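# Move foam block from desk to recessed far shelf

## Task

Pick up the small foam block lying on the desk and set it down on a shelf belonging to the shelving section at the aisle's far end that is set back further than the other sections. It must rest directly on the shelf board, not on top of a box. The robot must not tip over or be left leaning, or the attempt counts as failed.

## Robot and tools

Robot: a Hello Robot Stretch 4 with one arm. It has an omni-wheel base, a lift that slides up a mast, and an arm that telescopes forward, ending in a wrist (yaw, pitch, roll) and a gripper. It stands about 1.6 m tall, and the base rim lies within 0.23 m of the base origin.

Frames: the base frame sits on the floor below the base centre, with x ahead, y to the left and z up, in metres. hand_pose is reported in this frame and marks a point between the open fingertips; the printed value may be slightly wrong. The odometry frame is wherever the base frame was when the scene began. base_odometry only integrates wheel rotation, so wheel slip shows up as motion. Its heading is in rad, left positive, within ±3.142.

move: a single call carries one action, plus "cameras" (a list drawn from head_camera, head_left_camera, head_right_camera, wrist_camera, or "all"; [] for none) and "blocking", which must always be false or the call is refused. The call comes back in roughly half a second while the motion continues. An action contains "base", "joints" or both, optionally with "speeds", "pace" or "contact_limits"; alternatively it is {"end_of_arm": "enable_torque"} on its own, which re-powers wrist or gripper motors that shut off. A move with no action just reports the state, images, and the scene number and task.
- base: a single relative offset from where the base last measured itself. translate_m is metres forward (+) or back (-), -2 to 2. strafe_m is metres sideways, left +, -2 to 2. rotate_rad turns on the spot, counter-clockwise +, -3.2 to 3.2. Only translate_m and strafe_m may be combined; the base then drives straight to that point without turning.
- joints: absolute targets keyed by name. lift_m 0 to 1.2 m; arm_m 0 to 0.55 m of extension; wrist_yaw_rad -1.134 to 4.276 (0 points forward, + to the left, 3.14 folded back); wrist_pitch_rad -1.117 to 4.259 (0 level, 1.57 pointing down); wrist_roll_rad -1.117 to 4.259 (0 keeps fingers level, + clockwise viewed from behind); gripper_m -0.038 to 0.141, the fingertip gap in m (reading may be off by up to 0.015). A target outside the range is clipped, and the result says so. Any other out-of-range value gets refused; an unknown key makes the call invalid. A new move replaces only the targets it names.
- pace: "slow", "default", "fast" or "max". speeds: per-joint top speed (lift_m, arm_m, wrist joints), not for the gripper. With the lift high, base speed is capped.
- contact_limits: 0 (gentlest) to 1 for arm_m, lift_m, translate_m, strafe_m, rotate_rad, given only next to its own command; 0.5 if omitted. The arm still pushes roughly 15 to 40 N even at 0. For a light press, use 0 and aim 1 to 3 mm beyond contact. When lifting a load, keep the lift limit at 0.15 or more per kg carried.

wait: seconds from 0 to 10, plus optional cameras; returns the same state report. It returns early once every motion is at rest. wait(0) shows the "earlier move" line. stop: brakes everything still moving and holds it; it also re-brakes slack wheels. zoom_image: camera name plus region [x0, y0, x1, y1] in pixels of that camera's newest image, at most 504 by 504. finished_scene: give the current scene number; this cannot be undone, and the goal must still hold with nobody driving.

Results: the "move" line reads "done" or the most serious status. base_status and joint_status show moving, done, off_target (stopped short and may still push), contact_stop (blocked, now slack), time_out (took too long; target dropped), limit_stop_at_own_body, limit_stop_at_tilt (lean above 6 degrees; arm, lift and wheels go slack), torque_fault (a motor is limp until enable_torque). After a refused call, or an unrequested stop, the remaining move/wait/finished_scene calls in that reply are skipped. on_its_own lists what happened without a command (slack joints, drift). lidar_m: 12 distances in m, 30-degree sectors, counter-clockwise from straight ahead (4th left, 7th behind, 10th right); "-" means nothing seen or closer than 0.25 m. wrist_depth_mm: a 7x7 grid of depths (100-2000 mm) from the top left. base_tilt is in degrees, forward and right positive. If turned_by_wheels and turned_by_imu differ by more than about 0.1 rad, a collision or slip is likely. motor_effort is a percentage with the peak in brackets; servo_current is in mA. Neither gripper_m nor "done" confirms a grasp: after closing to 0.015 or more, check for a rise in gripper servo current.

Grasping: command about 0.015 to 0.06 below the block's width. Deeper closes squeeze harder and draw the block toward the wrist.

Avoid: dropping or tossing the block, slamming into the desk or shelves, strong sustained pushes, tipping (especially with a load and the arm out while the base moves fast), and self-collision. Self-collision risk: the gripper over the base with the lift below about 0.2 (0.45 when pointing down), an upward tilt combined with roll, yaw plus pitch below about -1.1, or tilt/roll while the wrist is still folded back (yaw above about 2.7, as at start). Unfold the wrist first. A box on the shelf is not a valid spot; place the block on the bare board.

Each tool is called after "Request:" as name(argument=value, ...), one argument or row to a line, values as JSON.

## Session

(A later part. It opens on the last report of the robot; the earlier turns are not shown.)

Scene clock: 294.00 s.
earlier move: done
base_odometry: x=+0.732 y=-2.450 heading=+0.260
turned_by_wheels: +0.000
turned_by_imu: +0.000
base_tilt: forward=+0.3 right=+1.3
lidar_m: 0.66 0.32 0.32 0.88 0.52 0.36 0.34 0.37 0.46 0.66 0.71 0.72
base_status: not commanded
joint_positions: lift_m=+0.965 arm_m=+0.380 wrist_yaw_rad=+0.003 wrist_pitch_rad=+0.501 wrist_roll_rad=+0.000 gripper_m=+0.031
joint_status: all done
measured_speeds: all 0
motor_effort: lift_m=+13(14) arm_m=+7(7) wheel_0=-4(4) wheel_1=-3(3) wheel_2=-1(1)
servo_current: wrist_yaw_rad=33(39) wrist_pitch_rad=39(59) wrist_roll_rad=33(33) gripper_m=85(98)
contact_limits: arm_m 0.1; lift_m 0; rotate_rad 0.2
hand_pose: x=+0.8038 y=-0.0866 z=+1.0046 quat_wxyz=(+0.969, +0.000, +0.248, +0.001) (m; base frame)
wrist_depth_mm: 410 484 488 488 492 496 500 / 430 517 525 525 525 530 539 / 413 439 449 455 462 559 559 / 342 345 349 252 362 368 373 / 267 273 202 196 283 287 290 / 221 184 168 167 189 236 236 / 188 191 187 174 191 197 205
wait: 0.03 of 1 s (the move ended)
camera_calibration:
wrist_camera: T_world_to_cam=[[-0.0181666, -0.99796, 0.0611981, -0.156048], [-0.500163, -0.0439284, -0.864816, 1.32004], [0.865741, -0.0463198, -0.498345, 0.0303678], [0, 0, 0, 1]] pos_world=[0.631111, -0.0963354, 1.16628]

Touching. One hair further, then release.

Request:
move(
  joints={"lift_m":0.963},
  speeds={"lift_m":0.03},
  contact_limits={"lift_m":0},
  blocking=false,
)

Request:
wait(
  seconds=1,
)

Request:
move(
  joints={"gripper_m":0.075},
  blocking=false,
)

Request:
wait(
  seconds=2,
)

Request:
move(
  joints={"gripper_m":0.14},
  blocking=false,
)

Request:
wait(
  seconds=2,
)

Request:
move(
  joints={"lift_m":0.978},
  speeds={"lift_m":0.03},
  blocking=false,
)

Request:
wait(
  seconds=2,
  cameras=["wrist_camera"],
)

Scene clock: 302.17 s.
move: done
base_odometry: x=+0.732 y=-2.450 heading=+0.260
turned_by_wheels: +0.000
turned_by_imu: -0.001
base_tilt: forward=+0.4 right=+1.5
lidar_m: 0.67 0.33 0.32 0.89 0.53 0.37 0.33 0.37 0.49 0.68 0.70 0.71
base_status: not commanded
joint_positions: lift_m=+0.964 arm_m=+0.380 wrist_yaw_rad=+0.003 wrist_pitch_rad=+0.501 wrist_roll_rad=+0.000 gripper_m=+0.031
joint_status: all done
measured_speeds: all 0
motor_effort: lift_m=+12(12) arm_m=+6(7) wheel_0=-4(4) wheel_1=-2(3) wheel_2=-1(1)
servo_current: wrist_yaw_rad=26(46) wrist_pitch_rad=46(46) wrist_roll_rad=33(33) gripper_m=78(91)
contact_limits: arm_m 0.1; lift_m 0; rotate_rad 0.2
hand_pose: x=+0.8039 y=-0.0866 z=+1.0034 quat_wxyz=(+0.969, +0.000, +0.248, +0.001) (m; base frame)
wrist_depth_mm: 410 480 484 492 492 496 500 / 415 521 521 525 530 535 535 / 415 439 449 455 462 554 559 / 342 345 349 251 362 370 375 / 267 272 201 196 285 286 289 / 222 185 169 167 188 235 236 / 187 190 186 174 191 198 205
camera_calibration:
wrist_camera: T_world_to_cam=[[-0.0182107, -0.99796, 0.0611821, -0.155917], [-0.49954, -0.043926, -0.865176, 1.31881], [0.866099, -0.0463184, -0.497722, 0.0288041], [0, 0, 0, 1]] pos_world=[0.631011, -0.0963354, 1.16488]

Scene clock: 303.17 s.
base_odometry: x=+0.732 y=-2.450 heading=+0.260
turned_by_wheels: +0.000
turned_by_imu: +0.000
base_tilt: forward=+0.4 right=+1.4
lidar_m: 0.67 0.32 0.32 0.88 0.52 0.38 0.34 0.37 0.49 0.67 0.71 0.73
base_status: not commanded
joint_positions: lift_m=+0.964 arm_m=+0.380 wrist_yaw_rad=+0.003 wrist_pitch_rad=+0.501 wrist_roll_rad=+0.000 gripper_m=+0.031
joint_status: all done
measured_speeds: all 0
motor_effort: lift_m=+12(12) arm_m=+6(7) wheel_0=-4(4) wheel_1=-3(3) wheel_2=-1(1)
servo_current: wrist_yaw_rad=33(46) wrist_pitch_rad=39(46) wrist_roll_rad=33(33) gripper_m=91(91)
contact_limits: arm_m 0.1; lift_m 0; rotate_rad 0.2
hand_pose: x=+0.8039 y=-0.0866 z=+1.0034 quat_wxyz=(+0.969, +0.000, +0.248, +0.001) (m; base frame)
wrist_depth_mm: 413 488 488 488 492 492 500 / 415 521 521 525 525 535 535 / 415 442 449 455 466 559 559 / 342 345 351 251 364 370 375 / 268 273 200 195 283 287 289 / 222 185 168 167 189 235 236 / 187 190 186 174 191 198 205
wait: 1.00 s; at rest by 0.27 s
camera_calibration:
wrist_camera: T_world_to_cam=[[-0.0182107, -0.99796, 0.0611821, -0.155917], [-0.49954, -0.043926, -0.865176, 1.31881], [0.866099, -0.0463184, -0.497722, 0.0288041], [0, 0, 0, 1]] pos_world=[0.631011, -0.0963354, 1.16488]

Scene clock: 303.67 s.
move: moving
base_odometry: x=+0.732 y=-2.450 heading=+0.260
turned_by_wheels: +0.000
turned_by_imu: +0.000
base_tilt: forward=+0.3 right=+1.3
lidar_m: 0.67 0.31 0.33 0.86 0.48 0.38 0.34 0.38 0.47 0.66 0.71 0.72
base_status: not commanded
joint_positions: lift_m=+0.964 arm_m=+0.380 wrist_yaw_rad=+0.003 wrist_pitch_rad=+0.500 wrist_roll_rad=+0.000 gripper_m=+0.051
joint_status: gripper_m moving
measured_speeds: translate_m=+0.000 strafe_m=+0.000 rotate_rad=+0.000 lift_m=+0.000 arm_m=+0.000 wrist_yaw_rad=+0.000 wrist_pitch_rad=-0.006 wrist_roll_rad=+0.000
motor_effort: lift_m=+12(12) arm_m=+7(7) wheel_0=-4(4) wheel_1=-3(3) wheel_2=-1(1)
servo_current: wrist_yaw_rad=46(46) wrist_pitch_rad=52(52) wrist_roll_rad=26(33) gripper_m=72(104)
contact_limits: arm_m 0.1; lift_m 0; rotate_rad 0.2
hand_pose: x=+0.8041 y=-0.0866 z=+1.0037 quat_wxyz=(+0.969, +0.000, +0.247, +0.001) (m; base frame)
wrist_depth_mm: 436 480 488 488 496 492 500 / 418 517 525 525 530 530 539 / 421 449 455 462 549 559 559 / 345 351 355 254 368 373 379 / 270 277 205 198 286 290 293 / 224 186 172 172 194 237 238 / 190 187 188 179 193 206 207
camera_calibration:
wrist_camera: T_world_to_cam=[[-0.0182872, -0.99796, 0.0611608, -0.15585], [-0.498456, -0.0439274, -0.865802, 1.31894], [0.866722, -0.046319, -0.496636, 0.0271943], [0, 0, 0, 1]] pos_world=[0.631012, -0.0963354, 1.16497]

Scene clock: 304.43 s.
earlier move: done
base_odometry: x=+0.732 y=-2.450 heading=+0.260
turned_by_wheels: +0.000
turned_by_imu: +0.000
base_tilt: forward=+0.4 right=+1.4
lidar_m: 0.66 0.30 0.33 0.89 0.51 0.35 0.33 0.38 0.48 0.66 0.73 0.69
base_status: not commanded
joint_positions: lift_m=+0.964 arm_m=+0.380 wrist_yaw_rad=+0.003 wrist_pitch_rad=+0.498 wrist_roll_rad=+0.000 gripper_m=+0.075
joint_status: all done
measured_speeds: all 0
motor_effort: lift_m=+12(12) arm_m=+6(7) wheel_0=-4(4) wheel_1=-2(3) wheel_2=-1(1)
servo_current: wrist_yaw_rad=39(46) wrist_pitch_rad=33(52) wrist_roll_rad=33(33) gripper_m=52(104)
contact_limits: arm_m 0.1; lift_m 0; rotate_rad 0.2
hand_pose: x=+0.8043 y=-0.0866 z=+1.0041 quat_wxyz=(+0.969, +0.000, +0.246, +0.001) (m; base frame)
wrist_depth_mm: 407 484 488 488 492 492 500 / 433 517 521 525 525 530 530 / 415 459 466 544 549 554 564 / 351 357 362 260 375 379 387 / 274 281 217 202 290 296 297 / 226 215 178 177 220 240 241 / 196 183 196 185 200 208 209
wait: 0.77 of 2 s (the move ended)
camera_calibration:
wrist_camera: T_world_to_cam=[[-0.0183857, -0.99796, 0.061131, -0.155765], [-0.497059, -0.0439272, -0.866604, 1.31916], [0.867522, -0.0463188, -0.495237, 0.0251573], [0, 0, 0, 1]] pos_world=[0.631012, -0.0963354, 1.16517]

Scene clock: 304.93 s.
move: moving
base_odometry: x=+0.732 y=-2.450 heading=+0.260
turned_by_wheels: +0.000
turned_by_imu: +0.000
base_tilt: forward=+0.3 right=+1.3
lidar_m: 0.67 0.32 0.32 0.85 0.51 0.37 0.35 0.37 0.47 0.67 0.71 0.71
base_status: not commanded
joint_positions: lift_m=+0.964 arm_m=+0.380 wrist_yaw_rad=+0.003 wrist_pitch_rad=+0.498 wrist_roll_rad=+0.000 gripper_m=+0.094
joint_status: gripper_m moving
measured_speeds: translate_m=+0.000 strafe_m=+0.000 rotate_rad=+0.000 lift_m=+0.000 arm_m=+0.000 wrist_yaw_rad=+0.000 wrist_pitch_rad=-0.002 wrist_roll_rad=+0.000
motor_effort: lift_m=+12(12) arm_m=+6(7) wheel_0=-4(4) wheel_1=-3(3) wheel_2=-1(1)
servo_current: wrist_yaw_rad=39(39) wrist_pitch_rad=52(52) wrist_roll_rad=33(33) gripper_m=91(98)
contact_limits: arm_m 0.1; lift_m 0; rotate_rad 0.2
hand_pose: x=+0.8043 y=-0.0866 z=+1.0041 quat_wxyz=(+0.969, +0.000, +0.246, +0.001) (m; base frame)
wrist_depth_mm: 427 484 484 492 488 492 496 / 430 517 521 525 525 525 530 / 424 455 462 549 549 549 564 / 353 357 364 260 375 382 387 / 276 278 211 203 290 294 300 / 226 213 182 180 206 240 241 / 198 189 197 189 195 208 208
camera_calibration:
wrist_camera: T_world_to_cam=[[-0.0183994, -0.99796, 0.0611274, -0.155753], [-0.496865, -0.0439276, -0.866715, 1.31917], [0.867633, -0.0463192, -0.495043, 0.0248614], [0, 0, 0, 1]] pos_world=[0.631012, -0.0963354, 1.16517]

Scene clock: 306.07 s.
earlier move: done
base_odometry: x=+0.732 y=-2.450 heading=+0.260
turned_by_wheels: +0.000
turned_by_imu: +0.000
base_tilt: forward=+0.4 right=+1.4
lidar_m: 0.66 0.33 0.33 0.87 0.52 0.36 0.34 0.35 0.46 0.68 0.69 0.71
base_status: not commanded
joint_positions: lift_m=+0.964 arm_m=+0.380 wrist_yaw_rad=+0.003 wrist_pitch_rad=+0.498 wrist_roll_rad=+0.000 gripper_m=+0.140
joint_status: all done
measured_speeds: all 0
motor_effort: lift_m=+12(12) arm_m=+6(7) wheel_0=-4(4) wheel_1=-2(3) wheel_2=-1(1)
servo_current: wrist_yaw_rad=33(46) wrist_pitch_rad=33(59) wrist_roll_rad=26(33) gripper_m=46(117)
contact_limits: arm_m 0.1; lift_m 0; rotate_rad 0.2
hand_pose: x=+0.8044 y=-0.0866 z=+1.0042 quat_wxyz=(+0.969, +0.000, +0.246, +0.001) (m; base frame)
wrist_depth_mm: 424 484 488 488 488 492 500 / 427 517 525 525 525 530 530 / 424 459 462 544 549 554 559 / 351 355 364 262 375 382 387 / 276 281 211 205 291 296 298 / 226 213 184 180 220 240 241 / 197 189 200 192 195 208 209
wait: 1.13 of 2 s (the move ended)
camera_calibration:
wrist_camera: T_world_to_cam=[[-0.0184078, -0.997961, 0.0611227, -0.155742], [-0.496747, -0.0439256, -0.866783, 1.31917], [0.8677, -0.0463181, -0.494925, 0.024681], [0, 0, 0, 1]] pos_world=[0.631012, -0.0963354, 1.16517]

Scene clock: 306.57 s.
move: moving
base_odometry: x=+0.732 y=-2.450 heading=+0.260
turned_by_wheels: +0.000
turned_by_imu: +0.000
base_tilt: forward=+0.3 right=+1.3
lidar_m: 0.67 0.33 0.34 0.91 0.54 0.35 0.34 0.37 0.47 0.67 0.70 0.72
base_status: not commanded
joint_positions: lift_m=+0.976 arm_m=+0.380 wrist_yaw_rad=+0.003 wrist_pitch_rad=+0.499 wrist_roll_rad=+0.000 gripper_m=+0.140
joint_status: lift_m moving
measured_speeds: translate_m=+0.000 strafe_m=+0.000 rotate_rad=+0.000 lift_m=+0.030 arm_m=+0.000 wrist_yaw_rad=+0.000 wrist_pitch_rad=+0.006 wrist_roll_rad=+0.000
motor_effort: lift_m=+24(25) arm_m=+6(7) wheel_0=-3(4) wheel_1=-2(3) wheel_2=-1(1)
servo_current: wrist_yaw_rad=33(39) wrist_pitch_rad=39(52) wrist_roll_rad=26(33) gripper_m=39(52)
contact_limits: arm_m 0.1; rotate_rad 0.2
hand_pose: x=+0.8041 y=-0.0866 z=+1.0165 quat_wxyz=(+0.969, +0.000, +0.247, +0.001) (m; base frame)
wrist_depth_mm: 427 484 488 492 492 492 500 / 430 517 530 530 530 530 535 / 410 442 449 462 554 554 559 / 345 351 355 349 370 377 384 / 277 282 214 215 291 296 300 / 228 198 190 189 204 243 244 / 200 199 206 202 204 207 213
camera_calibration:
wrist_camera: T_world_to_cam=[[-0.0182927, -0.99796, 0.0611616, -0.156637], [-0.49838, -0.0439293, -0.865845, 1.33011], [0.866765, -0.0463204, -0.49656, 0.0334845], [0, 0, 0, 1]] pos_world=[0.631012, -0.0963354, 1.17787]

Scene clock: 306.97 s.
earlier move: done
base_odometry: x=+0.732 y=-2.450 heading=+0.260
turned_by_wheels: +0.000
turned_by_imu: +0.000
base_tilt: forward=+0.2 right=+1.4
lidar_m: 0.67 0.32 0.34 0.86 0.51 0.37 0.35 0.35 0.48 0.67 0.69 0.71
base_status: not commanded
joint_positions: lift_m=+0.978 arm_m=+0.380 wrist_yaw_rad=+0.003 wrist_pitch_rad=+0.500 wrist_roll_rad=+0.000 gripper_m=+0.140
joint_status: all done
measured_speeds: all 0
motor_effort: lift_m=+24(25) arm_m=+6(7) wheel_0=-3(4) wheel_1=-2(3) wheel_2=-1(1)
servo_current: wrist_yaw_rad=39(46) wrist_pitch_rad=33(52) wrist_roll_rad=26(33) gripper_m=46(52)
contact_limits: arm_m 0.1; rotate_rad 0.2
hand_pose: x=+0.8041 y=-0.0866 z=+1.0177 quat_wxyz=(+0.969, +0.000, +0.247, +0.001) (m; base frame)
wrist_depth_mm: 410 488 488 492 492 492 496 / 430 521 525 525 530 530 530 / 415 449 455 466 554 559 569 / 353 359 362 353 375 382 387 / 279 285 217 218 296 301 303 / 231 198 190 189 204 246 248 / 203 201 208 202 206 209 216
wait: 0.40 of 2 s (the move ended)
pictures: wrist_camera
camera_calibration:
wrist_camera: T_world_to_cam=[[-0.0182872, -0.99796, 0.0611608, -0.156713], [-0.498456, -0.0439274, -0.865802, 1.33114], [0.866722, -0.046319, -0.496636, 0.0341968], [0, 0, 0, 1]] pos_world=[0.631012, -0.0963354, 1.17907]

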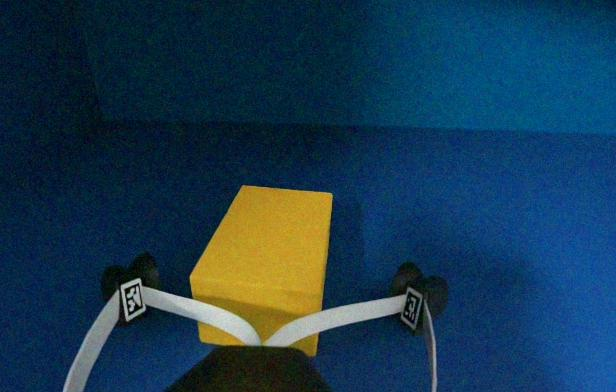

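Free. Retract.

Request:
move(
  joints={"arm_m":0.05},
  speeds={"arm_m":0.2},
  blocking=false,
)

Request:
wait(
  seconds=3,
  cameras=["head_camera","wrist_camera"],
)

Scene clock: 311.87 s.
move: moving
base_odometry: x=+0.732 y=-2.450 heading=+0.260
turned_by_wheels: +0.000
turned_by_imu: -0.001
base_tilt: forward=+0.4 right=+1.5
lidar_m: 0.67 0.32 0.32 0.89 0.51 0.37 0.34 0.38 0.48 0.68 0.70 0.71
base_status: not commanded
joint_positions: lift_m=+0.978 arm_m=+0.328 wrist_yaw_rad=+0.003 wrist_pitch_rad=+0.500 wrist_roll_rad=+0.000 gripper_m=+0.140
joint_status: arm_m moving
measured_speeds: translate_m=+0.000 strafe_m=+0.000 rotate_rad=+0.000 lift_m=+0.000 arm_m=-0.198 wrist_yaw_rad=+0.000 wrist_pitch_rad=+0.000 wrist_roll_rad=+0.000
motor_effort: lift_m=+24(24) arm_m=-7(9) wheel_0=-3(3) wheel_1=-2(2) wheel_2=-1(1)
servo_current: wrist_yaw_rad=33(39) wrist_pitch_rad=46(59) wrist_roll_rad=26(33) gripper_m=39(46)
contact_limits: rotate_rad 0.2
hand_pose: x=+0.7521 y=-0.0866 z=+1.0177 quat_wxyz=(+0.969, +0.000, +0.247, +0.001) (m; base frame)
wrist_depth_mm: 421 525 525 525 530 530 539 / 424 569 564 569 569 574 580 / 410 445 455 - 452 597 - / 351 357 343 278 375 379 387 / 281 285 240 234 296 300 303 / 233 198 240 241 204 246 247 / 203 201 209 206 207 209 216
camera_calibration:
wrist_camera: T_world_to_cam=[[-0.0182872, -0.99796, 0.0611608, -0.157662], [-0.498456, -0.0439274, -0.865802, 1.30527], [0.866722, -0.046319, -0.496636, 0.0791797], [0, 0, 0, 1]] pos_world=[0.579112, -0.0963354, 1.17907]

Scene clock: 313.80 s.
earlier move: done
base_odometry: x=+0.732 y=-2.450 heading=+0.260
turned_by_wheels: +0.000
turned_by_imu: +0.000
base_tilt: forward=+0.5 right=+1.4
lidar_m: 0.67 0.31 0.32 0.89 0.52 0.37 0.32 0.37 0.47 0.66 0.67 0.70
base_status: not commanded
joint_positions: lift_m=+0.978 arm_m=+0.050 wrist_yaw_rad=+0.003 wrist_pitch_rad=+0.500 wrist_roll_rad=+0.000 gripper_m=+0.140
joint_status: all done
measured_speeds: all 0
motor_effort: lift_m=+24(24) arm_m=-7(10) wheel_0=-3(3) wheel_1=-2(2) wheel_2=-1(1)
servo_current: wrist_yaw_rad=33(46) wrist_pitch_rad=39(59) wrist_roll_rad=26(33) gripper_m=46(52)
contact_limits: rotate_rad 0.2
hand_pose: x=+0.4745 y=-0.0866 z=+1.0177 quat_wxyz=(+0.969, +0.000, +0.247, +0.001) (m; base frame)
wrist_depth_mm: 424 - 778 788 788 788 - / 427 - - 504 - - - / 433 449 459 480 - - - / 466 452 - - - - - / 500 525 - - - 1008 - / 480 187 177 - 195 - - / 480 707 723 - 732 741 732
wait: 1.93 of 3 s (the move ended)
pictures: head_camera, wrist_camera
camera_calibration:
wrist_camera: T_world_to_cam=[[-0.0182814, -0.99796, 0.0611609, -0.16274], [-0.498574, -0.043924, -0.865734, 1.16686], [0.866654, -0.04632, -0.496754, 0.319942], [0, 0, 0, 1]] pos_world=[0.301512, -0.0963354, 1.17908]

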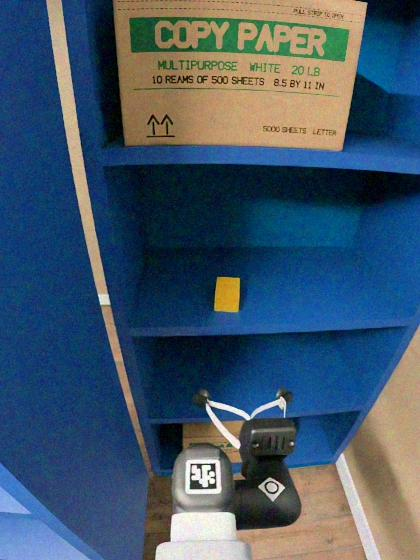

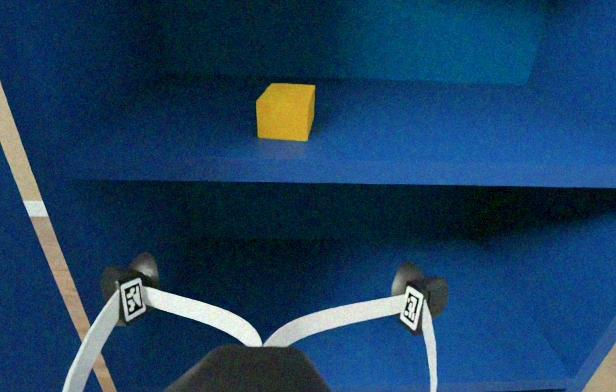

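Request:
finished_scene(
  scene=2,
)

The scene is finished: the task was done.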